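# Lay the cable tester flat, screen up, and power it on

## Task

Put the cable tester down on the table with its screen facing upward, then turn it on.

## Robot and tools

Robot: two arms on a table. left_arm carries a five-finger left hand, right_arm a five-finger right hand (mirror images). Calibrated base positions in the scene frame: left_arm (-0.036, +0.338, +0.001) m, right_arm (-0.035, -0.341, 0) m, each turned slightly about z. A floor post stands behind the arms, and a camera stand is fixed between them just behind the bases. Loose objects may get a brief push now and then.

Scene frame: origin at table-top height, midway between the nominal bases; +x out over the table, +z up, left_arm on the +y side. Image left/right does not match arm names. Reported end_effector_position (m) and end_effector_quat_wxyz are in this frame and can be off by a few cm, more at long reach.

Hand point: a point fixed to the palm, 0.05 m in front of it and 0.15 m out from the wrist face. Its +z runs along straight fingers, +y out of the palm, +x across the palm (away from the thumb on the right hand, toward it on the left). Straight fingertips reach 0.06-0.07 m past the point, their centre lines 0.06 m behind it along -y. A wrist bracket on the little-finger side can strike things.

Row layout (used by execute_actions and move): 28 numbers, all in [-1, 1], always both arms. Numbers 1-6: left_arm dx, dy, dz, rx, ry, rz. 7-12: left hand motors little, ring, middle, index, thumb_bend, thumb_turn. 13-14: left force_limit, speed. 15-20: right_arm dx, dy, dz, rx, ry, rz. 21-26: right hand motors in the same order. 27-28: right force_limit, speed.

Pose numbers are offsets, not poses: each is measured from that arm's Hand target when the action or move starts, along scene-frame axes, rotating about the Hand target position. 1.0 = 0.6 m for dx/dy/dz and 180 degrees for rx/ry/rz; rx, ry, rz form one rotation vector. Within an action every row counts from the same start, not from the row before; repeating an offset in a new call moves the arm further. All six zero means no new pose request. Orientation is clipped to within 40 degrees of the measured one each step.

Hand motor numbers are absolute targets: +1 open/straight, -1 closed. thumb_turn -1 puts the thumb opposite the fingers, +1 beside the palm. force_limit maps -1..+1 to about 0..10 N at the fingertip (0..15 N for the two thumb motors). speed rises from near 0 at -1 to full at +0.48 and stays full above; full travel takes 0.49 s. To keep a hand unchanged, resend the eight numbers of its last executed row (before any, use its hand_measured plus hand_force_limit and hand_speed). For a gentle grip close with speed at -0.94 or lower. A thumb-in-front grip fits objects about 0.035-0.065 m thick; handles down to 0.025 m. To grip harder, raise force_limit and send a more closed target; to loosen, send a target more open than hand_measured.

execute_actions: actions = list of actions; each action is 1 to 15 rows, one row per 1/30 s step, with a short action holding its last row to step 15 (0.5 s). cameras optional; an empty actions list returns images.

move: target = one row or up to 15 rows, all offsets from the same starting Hand targets. speed in m/s (0.002-4.3, default 0.25; turn rate twice that in rad/s), one value or one per target. blend in m rounds corners (0 = stop at each). blocking=false returns after about 0.5 s while motion continues. Paths are straight, do not avoid obstacles, and stop after 10 s. The result adds a move: line (done, off_target, moving, held, fault, plus limits such as paced or held).

wait: seconds (0-3600), lets a running move continue. stop: brakes a running move. zoom_image: camera (cam_high, cam_left_wrist, cam_right_wrist) and region [x0, y0, x1, y1] in pixels, max 504 by 504, of the newest image. show_instructions: shows the reference pages. finished_scene: ends the scene for good (scene 1).

Results: Hand target (last commanded pose after clipping, base for next offsets), end_effector_position, joint positions, velocities and torques, and hand_measured, hand_stopped_by (moving, target, force, stalled, fault) and hand_load_n, each six values in motor order. A lost grip shows as hand_load_n falling near 0. Arms often rest 1-3 cm (up to 5 cm) below the command from friction and weight; the next execute_actions call re-requests the target, or send the remaining distance. Camera sizes: cam_high 672x504, wrist cameras 616x616 fisheye.

Avoid: dropping anything or letting it fall off the table (fails), releasing moving parts, fast impacts or hard shoves on fixed or heavy things, pushing toward unreachable poses (motor heat; at 100 °C an arm drops for 30-60 s), contact between the two hands or arms, and too much load on fingers. To end a press, command the target back past the hand point.

Each tool is called after ">>>" as a command line: name --argument value for each argument, lists and objects as JSON in quotes; but a table of rows of numbers goes row by row, as --pt "numbers of a row", without its own name.

Reference images:

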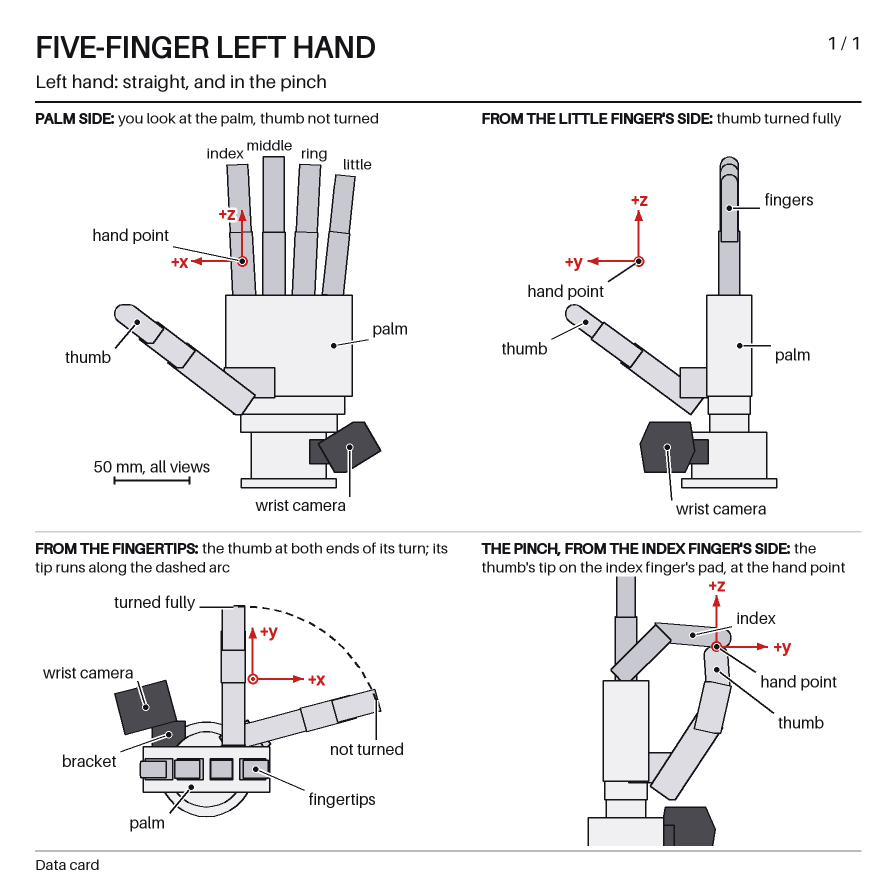

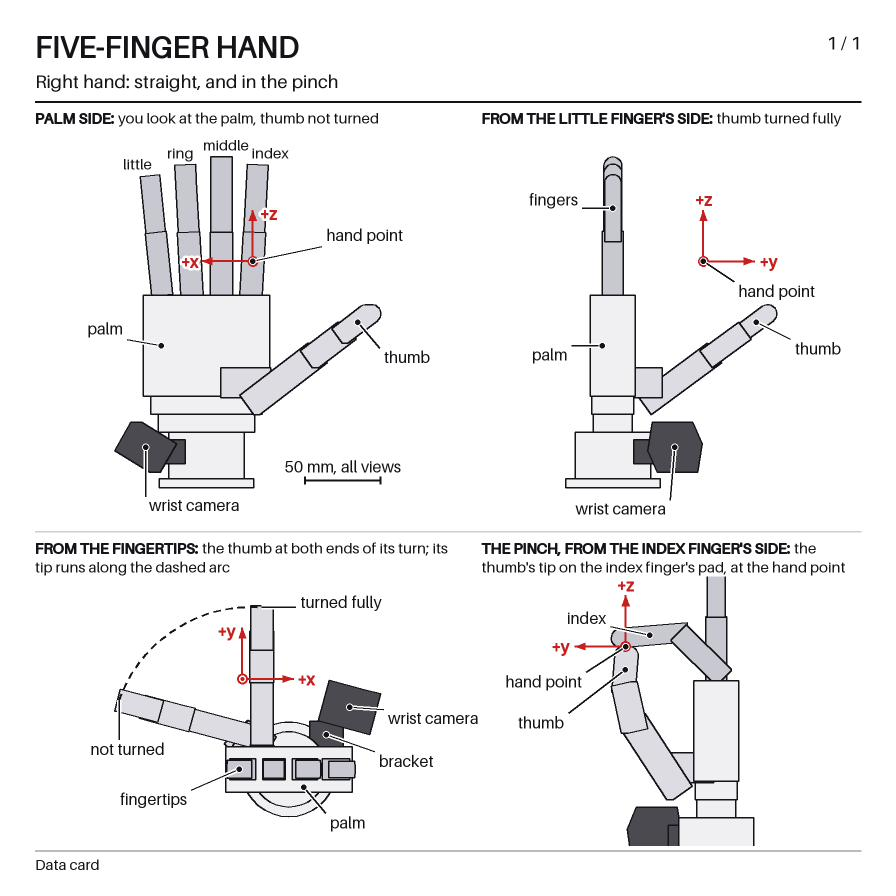

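## Session

>>> execute_actions --actions '[]'

Scene clock: 0.00 s.
left_arm: end_effector_position=(+0.7008, +0.1541, +0.2813) hand_measured=(+1.000, +1.000, +1.000, +1.000, +1.000, +1.000) hand_load_n=(+0.0, +0.0, +0.0, +0.0, +0.0, +0.0) hand_stopped_by=(target, target, target, target, target, target) hand_force_limit=0.00 hand_speed=-0.80 end_effector_quat_wxyz=(-0.019, +0.911, -0.261, +0.318) | right_arm: end_effector_position=(+0.2983, -0.0194, +0.2710) hand_measured=(+1.000, +1.000, +1.000, +1.000, +1.000, +1.000) hand_load_n=(+0.0, +0.0, +0.0, +0.0, +0.0, +0.0) hand_stopped_by=(target, target, target, target, target, target) hand_force_limit=0.00 hand_speed=-0.80 end_effector_quat_wxyz=(-0.568, +0.656, -0.487, +0.097)
Joint positions: left_arm=[-0.112 1.905 1.963 -0.983 0.046 -1.172] | right_arm=[0.636 0.944 0.738 -0.141 -0.164 0.41]
Joint velocities: within noise
Joint torques (N m): no reading
Heat: left arm: hottest waist 39 °C; right arm: hottest wrist roll 39 °C.
Hand target: left_arm +0.7055, +0.1534, +0.2869; -0.020, +0.909, -0.260, +0.324 | right_arm +0.3026, -0.0166, +0.2853; -0.578, +0.651, -0.481, +0.101

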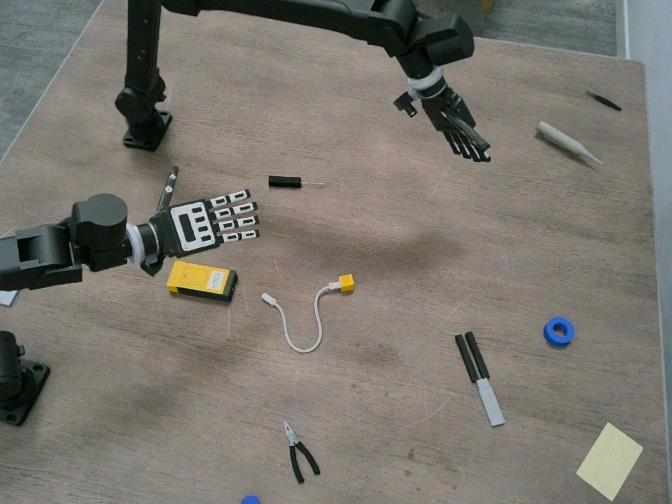

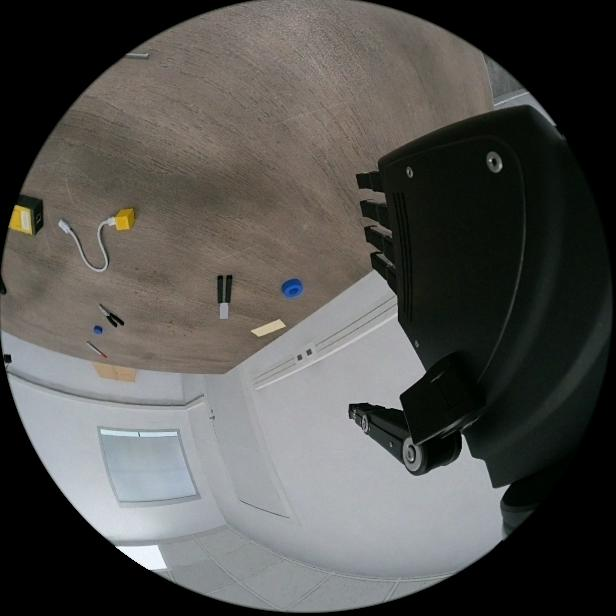

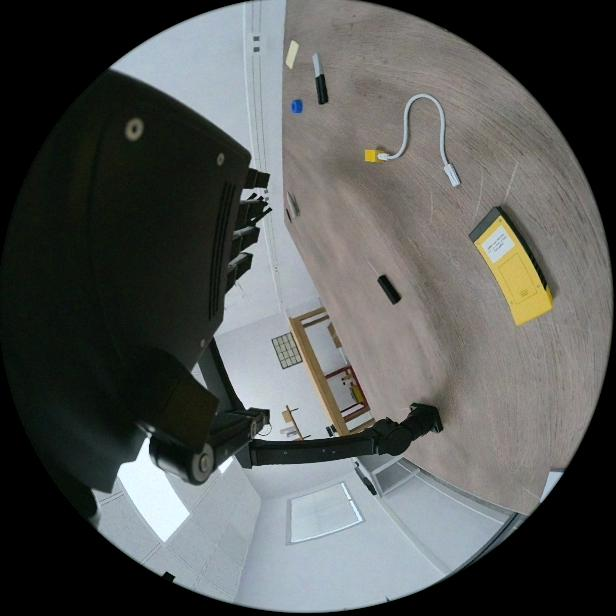

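>>> zoom_image --camera "cam_high" --region '[140, 230, 270, 330]'

>>> zoom_image --camera "cam_right_wrist" --region '[440, 180, 580, 340]'

>>> zoom_image --camera "cam_high" --region '[240, 250, 370, 370]'

Scaled by 3.877 from the camera's image (finer frame: 960x720).

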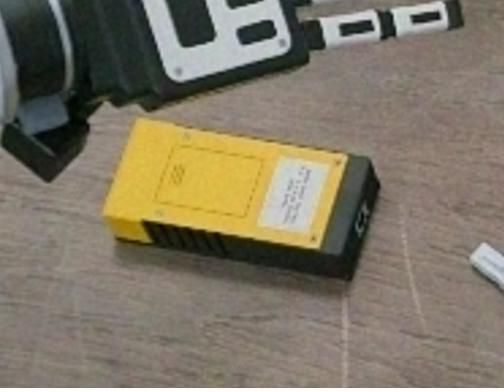

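Scaled by 3.150 from the camera's image (finer frame: 880x880).

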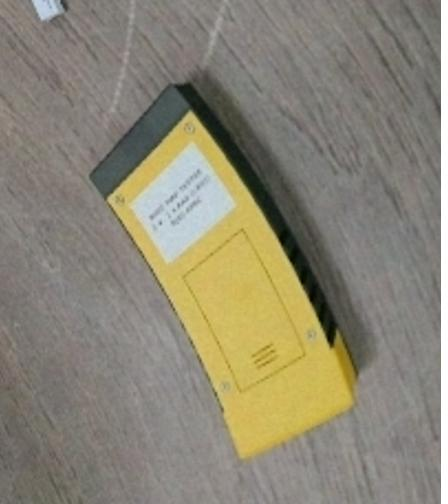

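Scaled by 3.877 from the camera's image (finer frame: 960x720).

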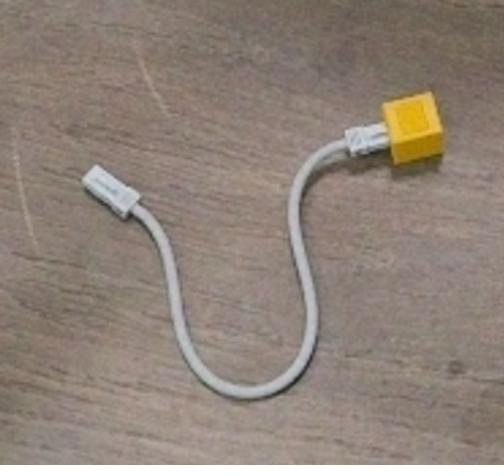

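>>> move --target '[0,0,0,0,0,0,1,1,1,1,1,1,0,-0.8,-0.041,-0.046,-0.209,-0.1365,-0.0924,0.3169,1,1,1,1,1,-1,0,-0.3]' --speed 0.2 --cameras '["all"]'

Scene clock: 21.23 s.
left_arm: end_effector_position=(+0.7008, +0.1541, +0.2813) hand_measured=(+1.000, +1.000, +1.000, +1.000, +1.000, +1.000) hand_load_n=(+0.0, +0.0, +0.0, +0.0, +0.0, +0.0) hand_stopped_by=(target, target, target, target, target, target) hand_force_limit=0.00 hand_speed=-0.80 end_effector_quat_wxyz=(-0.019, +0.911, -0.261, +0.318) | right_arm: end_effector_position=(+0.2635, -0.0530, +0.1453) hand_measured=(+1.000, +1.000, +1.000, +1.000, +1.000, -1.000) hand_load_n=(+0.0, +0.0, +0.0, +0.0, +0.0, +0.0) hand_stopped_by=(target, target, target, target, target, target) hand_force_limit=0.00 hand_speed=-0.30 end_effector_quat_wxyz=(-0.466, +0.885, -0.013, -0.010)
Joint positions: left_arm=[-0.112 1.905 1.963 -0.983 0.046 -1.172] | right_arm=[0.503 1.277 0.884 -0.615 -0.837 -0.83]
Joint torques (N m): left_arm=[0.5 -19.9 9.98 0.84 0 -0.01] | right_arm=[0.56 -5.77 13.53 1.02 -0.74 0.09]
Heat: left arm: hottest elbow 41 °C; right arm: hottest elbow 43 °C.
Hand target: left_arm +0.7055, +0.1534, +0.2869; -0.020, +0.909, -0.260, +0.324 | right_arm +0.2780, -0.0441, +0.1599; -0.471, +0.882, +0.000, +0.000
Off the commanded pose: left_arm 0.007 m, 1 deg | right_arm 0.022 m, 2 deg.
move: off_target (right_arm)

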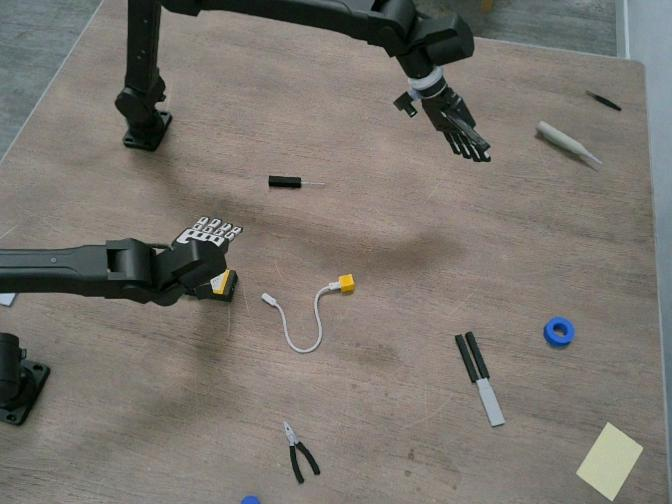

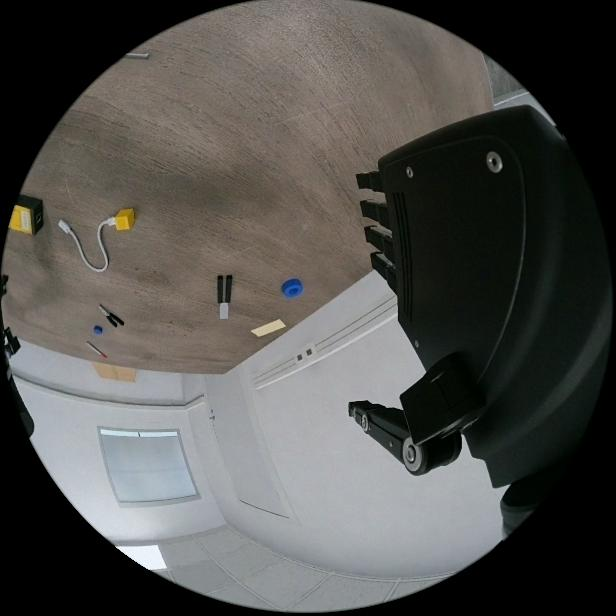

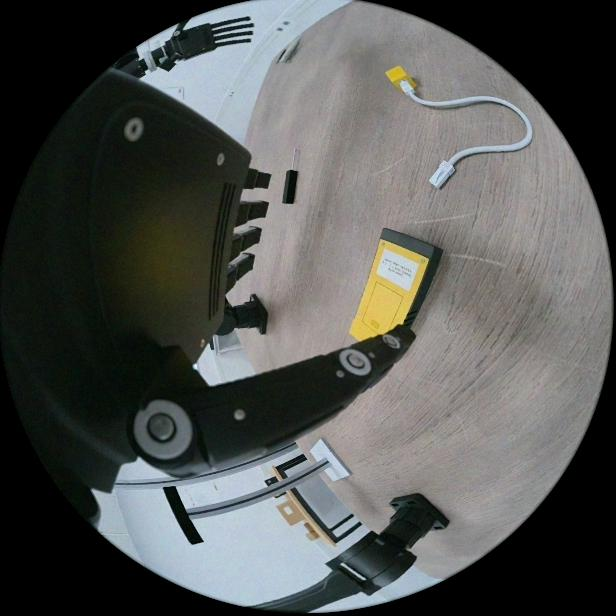

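>>> zoom_image --camera "cam_right_wrist" --region '[300, 190, 480, 370]'

>>> zoom_image --camera "cam_high" --region '[140, 190, 270, 320]'

Scaled by 2.800 from the camera's image (finer frame: 880x880).

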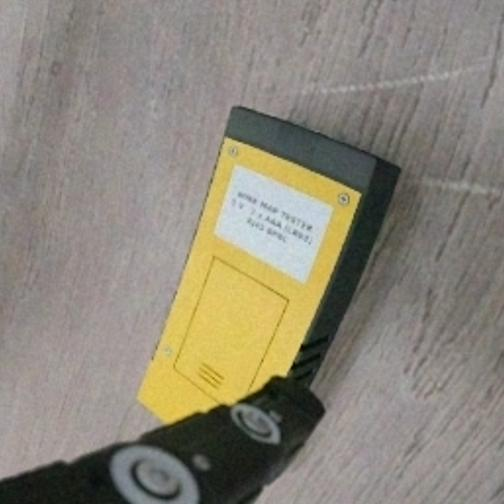

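Scaled by 3.877 from the camera's image (finer frame: 960x720).

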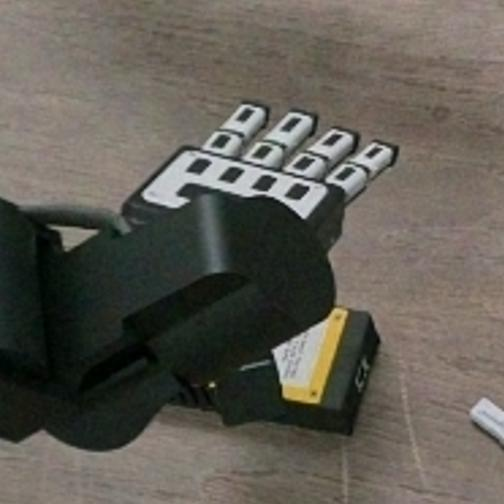

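>>> move --target '[0,0,0,0,0,0,1,1,1,1,1,1,0,-0.8,0.0325,0.005,-0.092,0,-0.009,0.02,1,1,1,1,1,-1,0,-0.3]' --speed 0.15 --cameras '["cam_high","cam_right_wrist"]'

>>> zoom_image --camera "cam_right_wrist" --region '[300, 190, 480, 370]'

Scene clock: 25.07 s.
left_arm: end_effector_position=(+0.7008, +0.1541, +0.2813) hand_measured=(+1.000, +1.000, +1.000, +1.000, +1.000, +1.000) hand_load_n=(+0.0, +0.0, +0.0, +0.0, -0.5, +0.0) hand_stopped_by=(target, target, target, target, target, target) hand_force_limit=0.00 hand_speed=-0.80 end_effector_quat_wxyz=(-0.019, +0.911, -0.261, +0.318) | right_arm: end_effector_position=(+0.2786, -0.0457, +0.0967) hand_measured=(+1.000, +1.000, +1.000, +1.000, +1.000, -1.000) hand_load_n=(+0.0, +0.0, +0.0, +0.0, +0.0, +0.0) hand_stopped_by=(target, target, target, target, target, target) hand_force_limit=0.00 hand_speed=-0.30 end_effector_quat_wxyz=(-0.463, +0.886, +0.025, -0.022)
Joint positions: left_arm=[-0.112 1.905 1.963 -0.983 0.046 -1.172] | right_arm=[0.503 1.415 0.884 -0.549 -0.867 -0.941]
Joint torques (N m): left_arm=[0.09 -19.96 10.11 0.83 -0.05 -0.07] | right_arm=[-0.26 -7.3 11.06 1.84 -0.7 0.09]
Heat: left arm: hottest elbow 41 °C; right arm: hottest elbow 43 °C.
Hand target: left_arm +0.7055, +0.1534, +0.2869; -0.020, +0.909, -0.260, +0.324 | right_arm +0.2974, -0.0411, +0.1048; -0.471, +0.881, +0.035, -0.002
Off the commanded pose: left_arm 0.007 m, 1 deg | right_arm 0.021 m, 3 deg.
move: off_target (right_arm)

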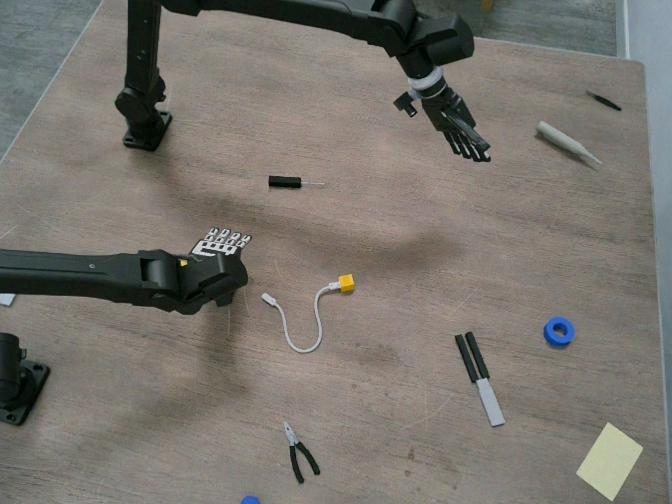

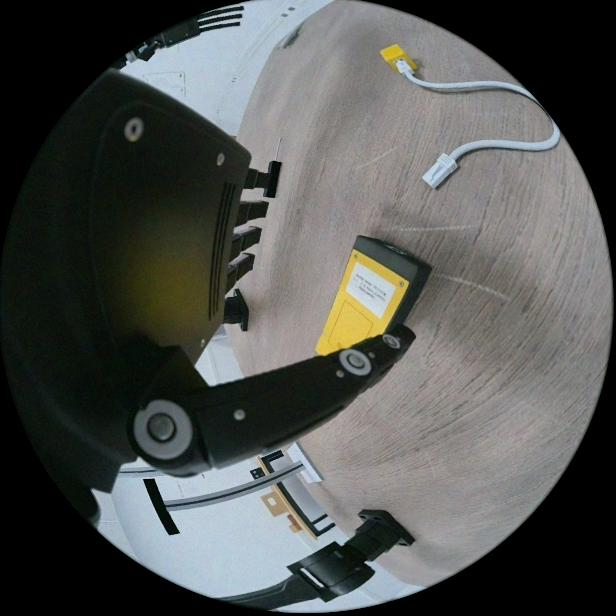

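Scaled by 2.800 from the camera's image (finer frame: 880x880).

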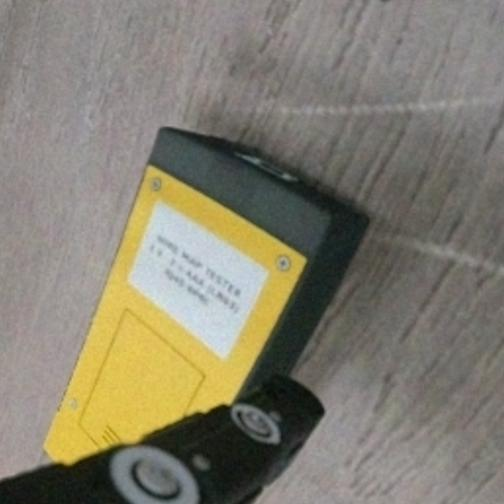

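>>> move --target '[0,0,0,0,0,0,1,1,1,1,1,1,0,-0.8,0.0077,0.005,-0.088,0,-0.004,0,1,1,1,1,1,-1,0,-0.3]' --speed 0.1 --cameras '["cam_high","cam_right_wrist"]'

>>> zoom_image --camera "cam_right_wrist" --region '[220, 190, 440, 410]'

Scene clock: 29.50 s.
left_arm: end_effector_position=(+0.7008, +0.1541, +0.2813) hand_measured=(+1.000, +1.000, +1.000, +1.000, +1.000, +1.000) hand_load_n=(+0.0, +0.0, +0.0, +0.0, +0.0, +0.0) hand_stopped_by=(target, target, target, target, target, target) hand_force_limit=0.00 hand_speed=-0.80 end_effector_quat_wxyz=(-0.019, +0.911, -0.261, +0.318) | right_arm: end_effector_position=(+0.3005, -0.0352, +0.0612) hand_measured=(+1.000, +1.000, +1.000, +1.000, +1.000, -1.000) hand_load_n=(+0.0, +0.0, +0.0, +0.0, +0.0, +0.0) hand_stopped_by=(target, target, target, target, target, target) hand_force_limit=0.00 hand_speed=-0.30 end_effector_quat_wxyz=(-0.473, +0.880, +0.038, +0.001)
Joint positions: left_arm=[-0.112 1.905 1.963 -0.983 0.046 -1.172] | right_arm=[0.503 1.509 0.864 -0.38 -0.867 -0.943]
Joint torques (N m): left_arm=[0.44 -20.19 10.03 0.79 -0.03 -0.09] | right_arm=[-0.21 -7.3 7.53 1.83 -0.42 0.14]
Heat: left arm: hottest elbow 42 °C; right arm: hottest elbow 44 °C.
Hand target: left_arm +0.7055, +0.1534, +0.2869; -0.020, +0.909, -0.260, +0.324 | right_arm +0.3021, -0.0381, +0.0520; -0.471, +0.882, +0.038, +0.003
Off the commanded pose: left_arm 0.007 m, 1 deg | right_arm 0.010 m, 0 deg.
move: done

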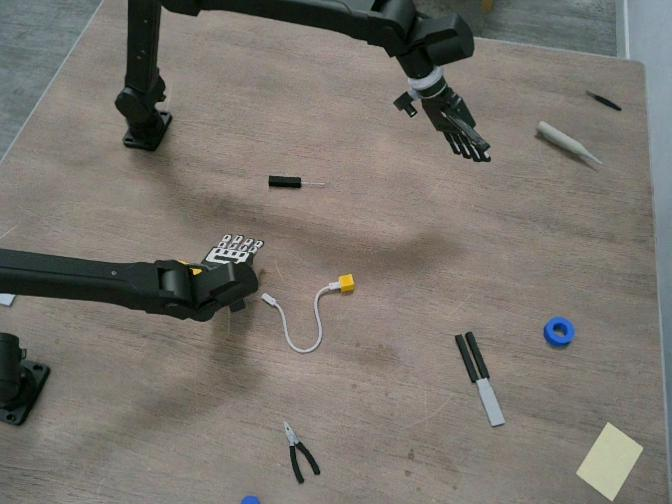

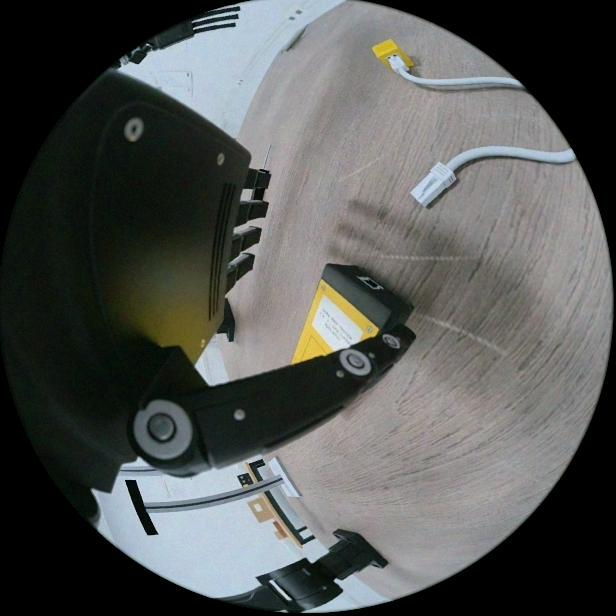

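Scaled by 2.291 from the camera's image (finer frame: 880x880).

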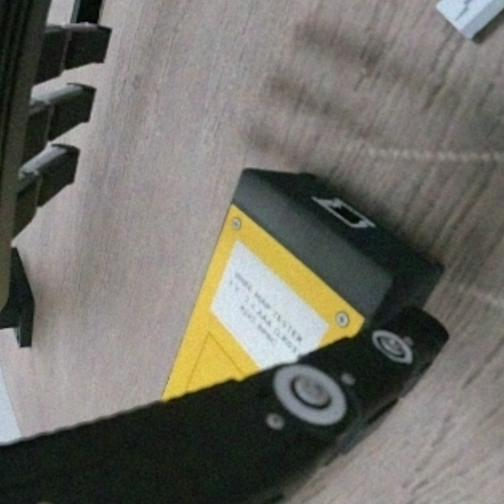

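>>> move --target '[0,0,0,0,0,0,1,1,1,1,1,1,0,-0.8,-0.027,0,-0.037,0,0,0,1,1,1,1,1,-1,0,-0.3]' --speed 0.08 --cameras '["cam_right_wrist"]'

>>> zoom_image --camera "cam_right_wrist" --region '[220, 190, 440, 410]'

Scene clock: 31.53 s.
left_arm: end_effector_position=(+0.7008, +0.1541, +0.2813) hand_measured=(+1.000, +1.000, +1.000, +1.000, +1.000, +1.000) hand_load_n=(+0.0, +0.0, +0.0, +0.0, -0.5, +0.0) hand_stopped_by=(target, target, target, target, target, target) hand_force_limit=0.00 hand_speed=-0.80 end_effector_quat_wxyz=(-0.019, +0.911, -0.261, +0.318) | right_arm: end_effector_position=(+0.2916, -0.0402, +0.0393) hand_measured=(+1.000, +1.000, +1.000, +1.000, +1.000, -1.000) hand_load_n=(+0.0, +0.0, +0.0, +0.0, +0.0, +0.0) hand_stopped_by=(target, target, target, target, target, target) hand_force_limit=0.00 hand_speed=-0.30 end_effector_quat_wxyz=(-0.473, +0.880, +0.041, +0.011)
Joint positions: left_arm=[-0.112 1.905 1.963 -0.983 0.046 -1.172] | right_arm=[0.504 1.516 0.798 -0.286 -0.859 -0.943]
Joint torques (N m): left_arm=[0.67 -19.78 10.04 0.95 0.02 -0.01] | right_arm=[1.44 -7.24 6.89 1.94 -0.42 0.3]
Heat: left arm: hottest elbow 42 °C; right arm: hottest elbow 44 °C.
Hand target: left_arm +0.7055, +0.1534, +0.2869; -0.020, +0.909, -0.260, +0.324 | right_arm +0.2859, -0.0380, +0.0298; -0.471, +0.881, +0.038, +0.003
Off the commanded pose: left_arm 0.007 m, 1 deg | right_arm 0.011 m, 1 deg.
move: off_target (right_arm)

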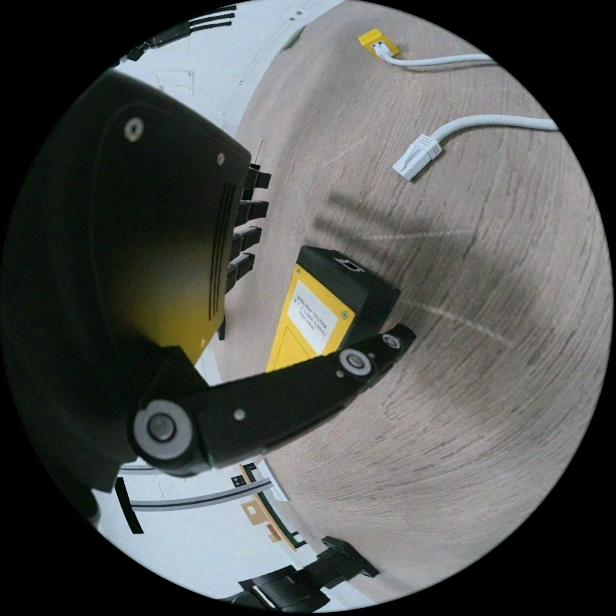

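Scaled by 2.291 from the camera's image (finer frame: 880x880).

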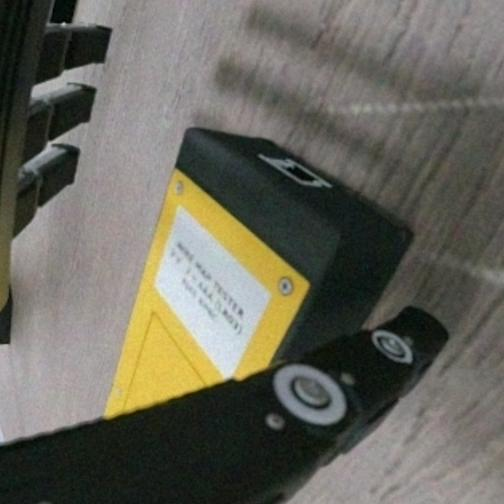

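>>> move --target '[0,0,0,0,0,0,1,1,1,1,1,1,0,-0.8,-0.02,0,-0.013,0,0,0,1,1,1,1,1,-1,0,-0.3]' --speed 0.08

Scene clock: 33.17 s.
left_arm: end_effector_position=(+0.7008, +0.1541, +0.2813) hand_measured=(+1.000, +1.000, +1.000, +1.000, +1.000, +1.000) hand_load_n=(+0.0, +0.0, +0.0, +0.0, +0.0, -0.5) hand_stopped_by=(target, target, target, target, target, target) hand_force_limit=0.00 hand_speed=-0.80 end_effector_quat_wxyz=(-0.019, +0.911, -0.261, +0.318) | right_arm: end_effector_position=(+0.2808, -0.0394, +0.0294) hand_measured=(+1.000, +1.000, +1.000, +1.000, +1.000, -1.000) hand_load_n=(+0.0, +0.0, +0.0, +0.0, +0.0, +0.0) hand_stopped_by=(target, target, target, target, target, target) hand_force_limit=0.00 hand_speed=-0.30 end_effector_quat_wxyz=(-0.473, +0.880, +0.040, +0.010)
Joint positions: left_arm=[-0.112 1.905 1.963 -0.983 0.046 -1.172] | right_arm=[0.518 1.516 0.761 -0.24 -0.851 -0.925]
Joint torques (N m): left_arm=[0.56 -19.9 10.02 0.87 -0.09 -0.09] | right_arm=[1.73 -6.83 6.23 2.39 -0.38 0.32]
Heat: left arm: hottest elbow 42 °C; right arm: hottest elbow 45 °C.
Hand target: left_arm +0.7055, +0.1534, +0.2869; -0.020, +0.909, -0.260, +0.324 | right_arm +0.2737, -0.0381, +0.0218; -0.471, +0.882, +0.037, +0.003
Off the commanded pose: left_arm 0.007 m, 1 deg | right_arm 0.010 m, 1 deg.
move: done

>>> move --pt "0 0 0 0 0 0 1 1 1 1 1 1 0 -0.8 0 0 0 0 0 0 1 1 0.36 0.36 1 -1 -0.6 -0.8" --speed 0.08 --cameras '["cam_right_wrist"]'

>>> zoom_image --camera "cam_right_wrist" --region '[220, 190, 440, 410]'

Scene clock: 35.13 s.
left_arm: end_effector_position=(+0.7008, +0.1541, +0.2813) hand_measured=(+1.000, +1.000, +1.000, +1.000, +1.000, +1.000) hand_load_n=(+0.0, +0.0, +0.0, +0.0, +0.0, +0.0) hand_stopped_by=(target, target, target, target, target, target) hand_force_limit=0.00 hand_speed=-0.80 end_effector_quat_wxyz=(-0.019, +0.911, -0.261, +0.318) | right_arm: end_effector_position=(+0.2809, -0.0393, +0.0294) hand_measured=(+1.000, +1.000, +0.360, +0.360, +1.000, -1.000) hand_load_n=(+0.0, +0.0, +0.0, +0.0, +0.0, -0.5) hand_stopped_by=(target, target, target, target, target, target) hand_force_limit=-0.60 hand_speed=-0.80 end_effector_quat_wxyz=(-0.473, +0.880, +0.040, +0.010)
Joint positions: left_arm=[-0.112 1.905 1.963 -0.983 0.046 -1.172] | right_arm=[0.518 1.516 0.761 -0.239 -0.851 -0.924]
Joint torques (N m): left_arm=[0.67 -19.37 10.04 0.92 -0.02 -0.06] | right_arm=[1.2 -7.18 6.24 2.1 -0.34 0.32]
Heat: left arm: hottest elbow 42 °C; right arm: hottest elbow 45 °C.
Hand target: left_arm +0.7055, +0.1534, +0.2869; -0.020, +0.909, -0.260, +0.324 | right_arm +0.2737, -0.0381, +0.0219; -0.471, +0.882, +0.037, +0.003
Off the commanded pose: left_arm 0.007 m, 1 deg | right_arm 0.010 m, 1 deg.
move: done

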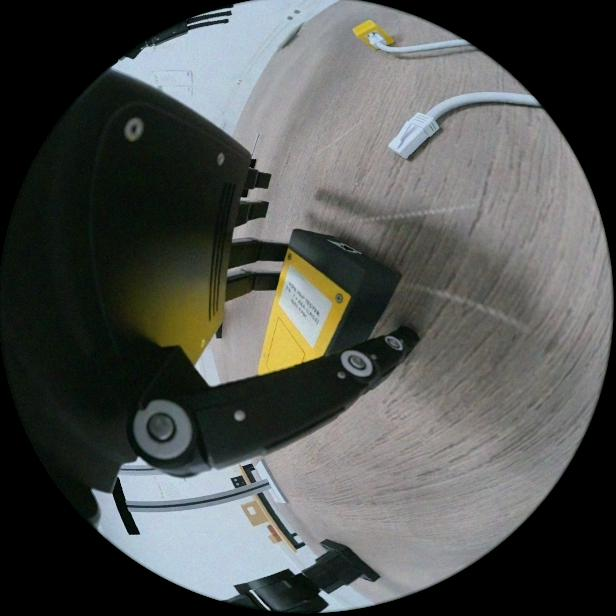

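Scaled by 2.291 from the camera's image (finer frame: 880x880).

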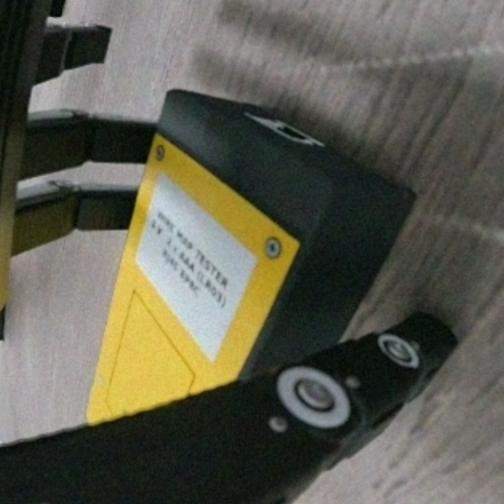

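>>> move --pt "0 0 0 0 0 0 1 1 1 1 1 1 0 -0.8 0 0 0 0 0 0 1 1 0.36 0.36 0.3 -1 -0.6 -0.9" --speed 0.08 --cameras '["cam_right_wrist"]'

>>> zoom_image --camera "cam_right_wrist" --region '[220, 190, 440, 410]'

Scene clock: 38.53 s.
left_arm: end_effector_position=(+0.7008, +0.1541, +0.2813) hand_measured=(+1.000, +1.000, +1.000, +1.000, +1.000, +1.000) hand_load_n=(+0.0, +0.0, +0.0, +0.0, +0.0, +0.0) hand_stopped_by=(target, target, target, target, target, target) hand_force_limit=0.00 hand_speed=-0.80 end_effector_quat_wxyz=(-0.019, +0.911, -0.261, +0.318) | right_arm: end_effector_position=(+0.2800, -0.0401, +0.0283) hand_measured=(+1.000, +1.000, +0.360, +0.360, +0.600, -1.000) hand_load_n=(+0.0, +0.0, +1.0, +1.0, +4.0, +0.0) hand_stopped_by=(target, target, target, target, force, target) hand_force_limit=-0.60 hand_speed=-0.90 end_effector_quat_wxyz=(-0.472, +0.881, +0.039, +0.009)
Joint positions: left_arm=[-0.112 1.905 1.963 -0.983 0.046 -1.172] | right_arm=[0.518 1.516 0.759 -0.239 -0.849 -0.924]
Joint torques (N m): left_arm=[0.21 -19.37 9.91 0.81 -0.06 -0.06] | right_arm=[1.44 -7.82 6.49 2.04 -0.45 0.33]
Heat: left arm: hottest elbow 43 °C; right arm: hottest elbow 45 °C.
Hand target: left_arm +0.7055, +0.1534, +0.2869; -0.020, +0.909, -0.260, +0.324 | right_arm +0.2738, -0.0381, +0.0219; -0.471, +0.882, +0.037, +0.003
Off the commanded pose: left_arm 0.007 m, 1 deg | right_arm 0.009 m, 1 deg.
move: done

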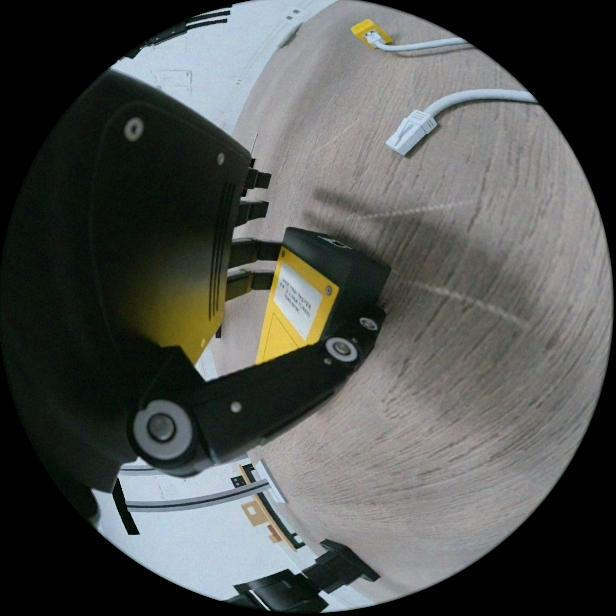

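Scaled by 2.291 from the camera's image (finer frame: 880x880).

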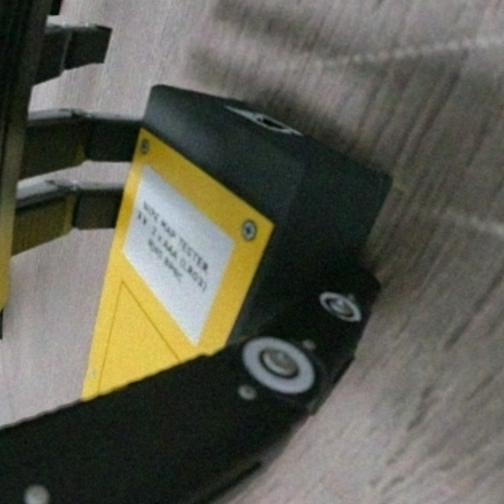

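>>> move --pt "0 0 0 0 0 0 1 1 1 1 1 1 0 -0.8 -0.01 0 0.06 0 0 0 1 1 0.36 0.36 0.3 -1 -0.6 -0.9" --pt "0 0 0 0 0 0 1 1 1 1 1 1 0 -0.8 -0.039 -0.002 0.12 0 0 0 1 1 0.36 0.36 0.3 -1 -0.6 -0.9" --speed 0.05 --blend 0.01 --cameras '["all"]'

>>> zoom_image --camera "cam_right_wrist" --region '[220, 190, 440, 410]'

>>> zoom_image --camera "cam_high" --region '[140, 190, 270, 320]'

Scene clock: 41.70 s.
left_arm: end_effector_position=(+0.7008, +0.1541, +0.2813) hand_measured=(+1.000, +1.000, +1.000, +1.000, +1.000, +1.000) hand_load_n=(+0.0, +0.0, +0.0, +0.0, +0.0, +0.0) hand_stopped_by=(target, target, target, target, target, target) hand_force_limit=0.00 hand_speed=-0.80 end_effector_quat_wxyz=(-0.019, +0.911, -0.261, +0.318) | right_arm: end_effector_position=(+0.2496, -0.0447, +0.0839) hand_measured=(+1.000, +1.000, +0.360, +0.360, +0.598, -1.000) hand_load_n=(+0.0, +0.0, +0.5, +0.0, +0.0, +0.0) hand_stopped_by=(target, target, target, target, force, target) hand_force_limit=-0.60 hand_speed=-0.90 end_effector_quat_wxyz=(-0.469, +0.883, +0.036, +0.001)
Joint positions: left_arm=[-0.112 1.905 1.963 -0.983 0.046 -1.172] | right_arm=[0.545 1.338 0.759 -0.412 -0.837 -0.891]
Joint torques (N m): left_arm=[0.79 -19.9 10.28 0.76 0.01 -0.07] | right_arm=[1.2 -7.77 9.85 0.72 -0.37 0.36]
Heat: left arm: hottest elbow 43 °C; right arm: hottest elbow 45 °C.
Hand target: left_arm +0.7055, +0.1534, +0.2869; -0.020, +0.909, -0.260, +0.324 | right_arm +0.2505, -0.0394, +0.0939; -0.471, +0.882, +0.037, +0.003
Off the commanded pose: left_arm 0.007 m, 1 deg | right_arm 0.011 m, 0 deg.
move: off_target (right_arm)

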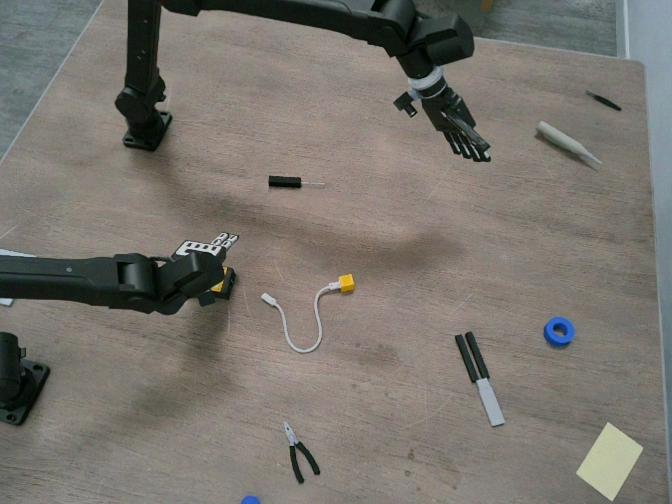

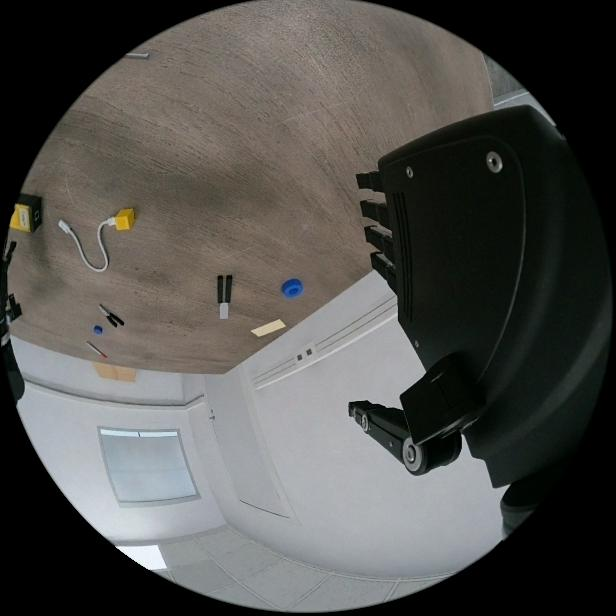

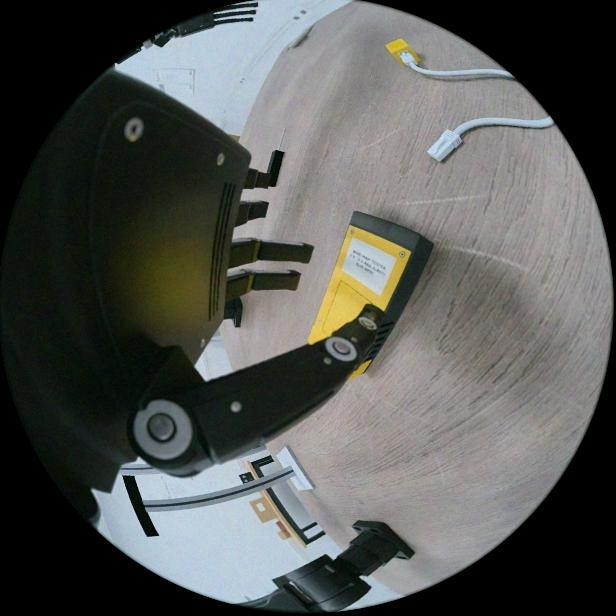

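Scaled by 2.291 from the camera's image (finer frame: 880x880).

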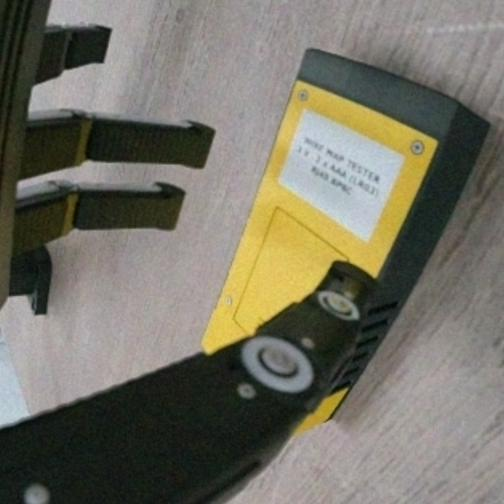

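Scaled by 3.877 from the camera's image (finer frame: 960x720).

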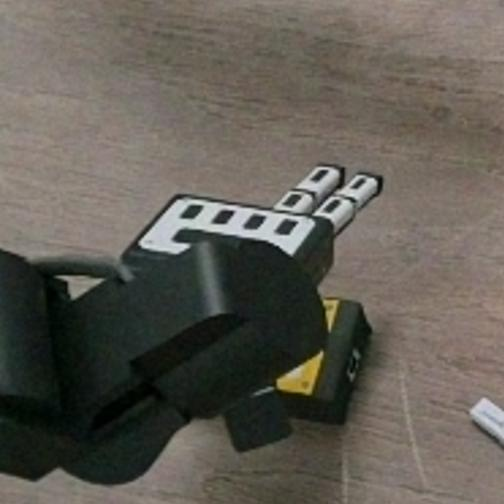

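>>> move --pt "0 0 0 0 0 0 1 1 1 1 1 1 0 -0.8 0.02 0.003 0 0 0 0 1 1 1 1 1 -1 -0.6 -0.3" --pt "0 0 0 0 0 0 1 1 1 1 1 1 0 -0.8 0.03 0.003 -0.078 0 0 0 1 1 1 1 1 -1 -0.6 -0.3" --speed 0.1

Scene clock: 44.93 s.
left_arm: end_effector_position=(+0.7008, +0.1541, +0.2813) hand_measured=(+1.000, +1.000, +1.000, +1.000, +1.000, +1.000) hand_load_n=(+0.0, +0.0, +0.0, +0.0, +0.0, +0.0) hand_stopped_by=(target, target, target, target, target, target) hand_force_limit=0.00 hand_speed=-0.80 end_effector_quat_wxyz=(-0.019, +0.911, -0.261, +0.318) | right_arm: end_effector_position=(+0.2629, -0.0369, +0.0514) hand_measured=(+1.000, +1.000, +1.000, +1.000, +1.000, -1.000) hand_load_n=(+0.0, +0.0, +0.0, +0.0, +0.0, +0.0) hand_stopped_by=(target, target, target, target, target, target) hand_force_limit=-0.60 hand_speed=-0.30 end_effector_quat_wxyz=(-0.469, +0.883, +0.035, -0.002)
Joint positions: left_arm=[-0.112 1.905 1.963 -0.983 0.046 -1.172] | right_arm=[0.545 1.443 0.759 -0.311 -0.84 -0.891]
Joint torques (N m): left_arm=[-0.5 -19.37 9.99 0.83 -0.02 -0.06] | right_arm=[-0.32 -6.07 7.91 2.04 -0.7 0.1]
Heat: left arm: hottest elbow 43 °C; right arm: hottest elbow 46 °C.
Hand target: left_arm +0.7055, +0.1534, +0.2869; -0.020, +0.909, -0.260, +0.324 | right_arm +0.2685, -0.0375, +0.0472; -0.471, +0.882, +0.037, +0.003
Off the commanded pose: left_arm 0.007 m, 1 deg | right_arm 0.007 m, 1 deg.
move: done

>>> move --target '[0,0,0,0,0,0,1,1,1,1,1,1,0,-0.8,0.003,0,-0.05,0,0,0,1,1,1,1,1,-1,-0.6,-0.3]' --speed 0.06 --cameras '["cam_right_wrist"]'

>>> zoom_image --camera "cam_right_wrist" --region '[220, 190, 440, 410]'

Scene clock: 46.27 s.
left_arm: end_effector_position=(+0.7008, +0.1541, +0.2813) hand_measured=(+1.000, +1.000, +1.000, +1.000, +1.000, +1.000) hand_load_n=(+0.0, +0.0, +0.0, +0.0, +0.0, +0.0) hand_stopped_by=(target, target, target, target, target, target) hand_force_limit=0.00 hand_speed=-0.80 end_effector_quat_wxyz=(-0.019, +0.911, -0.261, +0.318) | right_arm: end_effector_position=(+0.2691, -0.0326, +0.0295) hand_measured=(+1.000, +1.000, +1.000, +1.000, +1.000, -1.000) hand_load_n=(+0.0, +0.0, +0.0, +0.0, +0.0, +1.0) hand_stopped_by=(target, target, target, target, target, target) hand_force_limit=-0.60 hand_speed=-0.30 end_effector_quat_wxyz=(-0.474, +0.880, +0.040, +0.003)
Joint positions: left_arm=[-0.112 1.905 1.963 -0.983 0.046 -1.172] | right_arm=[0.544 1.505 0.745 -0.22 -0.847 -0.892]
Joint torques (N m): left_arm=[0.32 -19.66 9.98 0.96 0.02 0] | right_arm=[0.15 -5.77 6.52 2.28 -0.38 0.08]
Heat: left arm: hottest elbow 43 °C; right arm: hottest elbow 46 °C.
Hand target: left_arm +0.7055, +0.1534, +0.2869; -0.020, +0.909, -0.260, +0.324 | right_arm +0.2703, -0.0375, +0.0172; -0.471, +0.882, +0.038, +0.003
Off the commanded pose: left_arm 0.007 m, 1 deg | right_arm 0.013 m, 1 deg.
move: off_target (right_arm)

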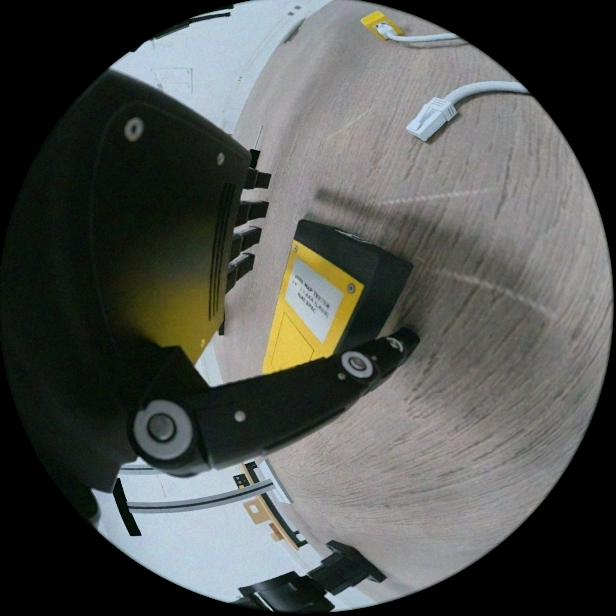

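Scaled by 2.291 from the camera's image (finer frame: 880x880).

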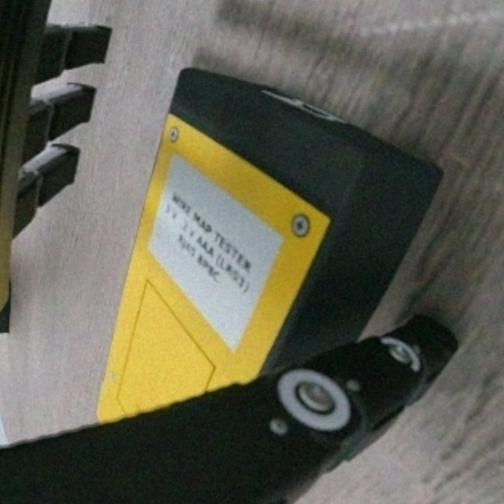

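>>> move --pt "0 0 0 0 0 0 1 1 1 1 1 1 0 -0.8 0 0 0.005 0 0 0 1 1 0.32 0.32 1 -1 -0.4 -0.7" --pt "0 0 0 0 0 0 1 1 1 1 1 1 0 -0.8 0 0 0.005 0 0 0 1 1 0.32 0.32 0.1 -1 -0.1 -0.88" --speed 0.08 --cameras '["cam_right_wrist"]'

>>> zoom_image --camera "cam_right_wrist" --region '[220, 190, 440, 410]'

Scene clock: 50.77 s.
left_arm: end_effector_position=(+0.7008, +0.1541, +0.2813) hand_measured=(+1.000, +1.000, +1.000, +1.000, +1.000, +1.000) hand_load_n=(+0.0, +0.0, +0.0, +0.0, +0.0, +0.0) hand_stopped_by=(target, target, target, target, target, target) hand_force_limit=0.00 hand_speed=-0.80 end_effector_quat_wxyz=(-0.019, +0.911, -0.261, +0.318) | right_arm: end_effector_position=(+0.2693, -0.0328, +0.0293) hand_measured=(+1.000, +1.000, +0.320, +0.320, +0.626, -1.000) hand_load_n=(+0.0, +0.0, +3.5, +0.0, +6.0, +1.5) hand_stopped_by=(target, target, target, target, force, target) hand_force_limit=-0.10 hand_speed=-0.88 end_effector_quat_wxyz=(-0.474, +0.880, +0.040, +0.003)
Joint positions: left_arm=[-0.112 1.905 1.963 -0.983 0.046 -1.172] | right_arm=[0.544 1.506 0.745 -0.22 -0.846 -0.893]
Joint torques (N m): left_arm=[0.5 -19.72 9.98 0.77 0.01 -0.07] | right_arm=[-0.44 -6.95 6.69 1.83 -0.5 0.14]
Heat: left arm: hottest elbow 43 °C; right arm: hottest elbow 46 °C.
Hand target: left_arm +0.7055, +0.1534, +0.2869; -0.020, +0.909, -0.260, +0.324 | right_arm +0.2703, -0.0376, +0.0201; -0.471, +0.882, +0.037, +0.003
Off the commanded pose: left_arm 0.007 m, 1 deg | right_arm 0.010 m, 0 deg.
move: done; target 2's new numbers were sent with right_arm's hand 0.011 m and 1 deg from that target

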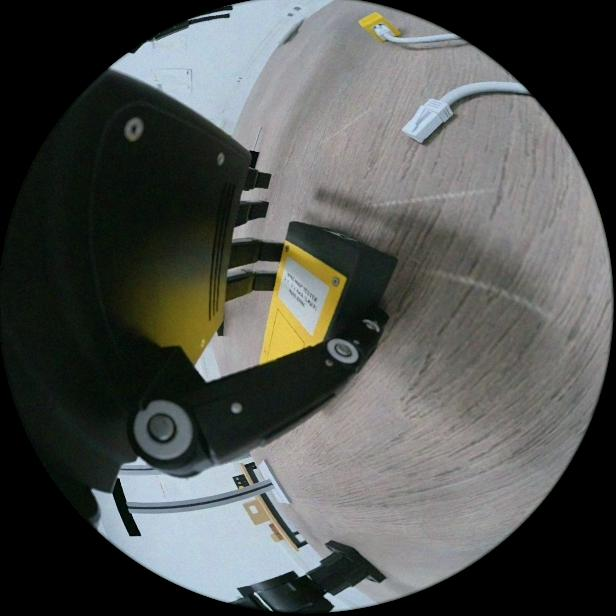

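Scaled by 2.291 from the camera's image (finer frame: 880x880).

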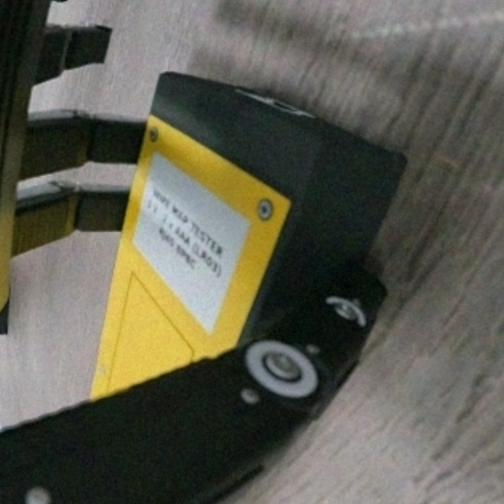

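>>> move --target '[0,0,0,0,0,0,1,1,1,1,1,1,0,-0.8,0,0,0,0,0,0,1,1,0.32,0.1,0.1,-1,-0.3,-0.9]' --speed 0.08

Scene clock: 51.63 s.
left_arm: end_effector_position=(+0.7008, +0.1541, +0.2813) hand_measured=(+1.000, +1.000, +1.000, +1.000, +1.000, +1.000) hand_load_n=(+0.0, +0.0, +0.0, +0.5, +0.0, +0.0) hand_stopped_by=(target, target, target, target, target, target) hand_force_limit=0.00 hand_speed=-0.80 end_effector_quat_wxyz=(-0.019, +0.911, -0.261, +0.318) | right_arm: end_effector_position=(+0.2693, -0.0328, +0.0293) hand_measured=(+1.000, +1.000, +0.320, +0.294, +0.626, -1.000) hand_load_n=(+0.0, +0.0, +1.5, +3.5, +8.5, +0.0) hand_stopped_by=(target, target, target, force, force, target) hand_force_limit=-0.30 hand_speed=-0.90 end_effector_quat_wxyz=(-0.474, +0.880, +0.040, +0.003)
Joint positions: left_arm=[-0.112 1.905 1.963 -0.983 0.046 -1.172] | right_arm=[0.544 1.506 0.745 -0.22 -0.846 -0.893]
Joint torques (N m): left_arm=[0.56 -19.37 10.14 0.79 -0.06 -0.06] | right_arm=[0.21 -7.06 6.74 1.85 -0.44 0.12]
Heat: left arm: hottest elbow 43 °C; right arm: hottest elbow 46 °C.
Hand target: left_arm +0.7055, +0.1534, +0.2869; -0.020, +0.909, -0.260, +0.324 | right_arm +0.2703, -0.0376, +0.0202; -0.471, +0.881, +0.037, +0.003
Off the commanded pose: left_arm 0.007 m, 1 deg | right_arm 0.010 m, 0 deg.
move: done


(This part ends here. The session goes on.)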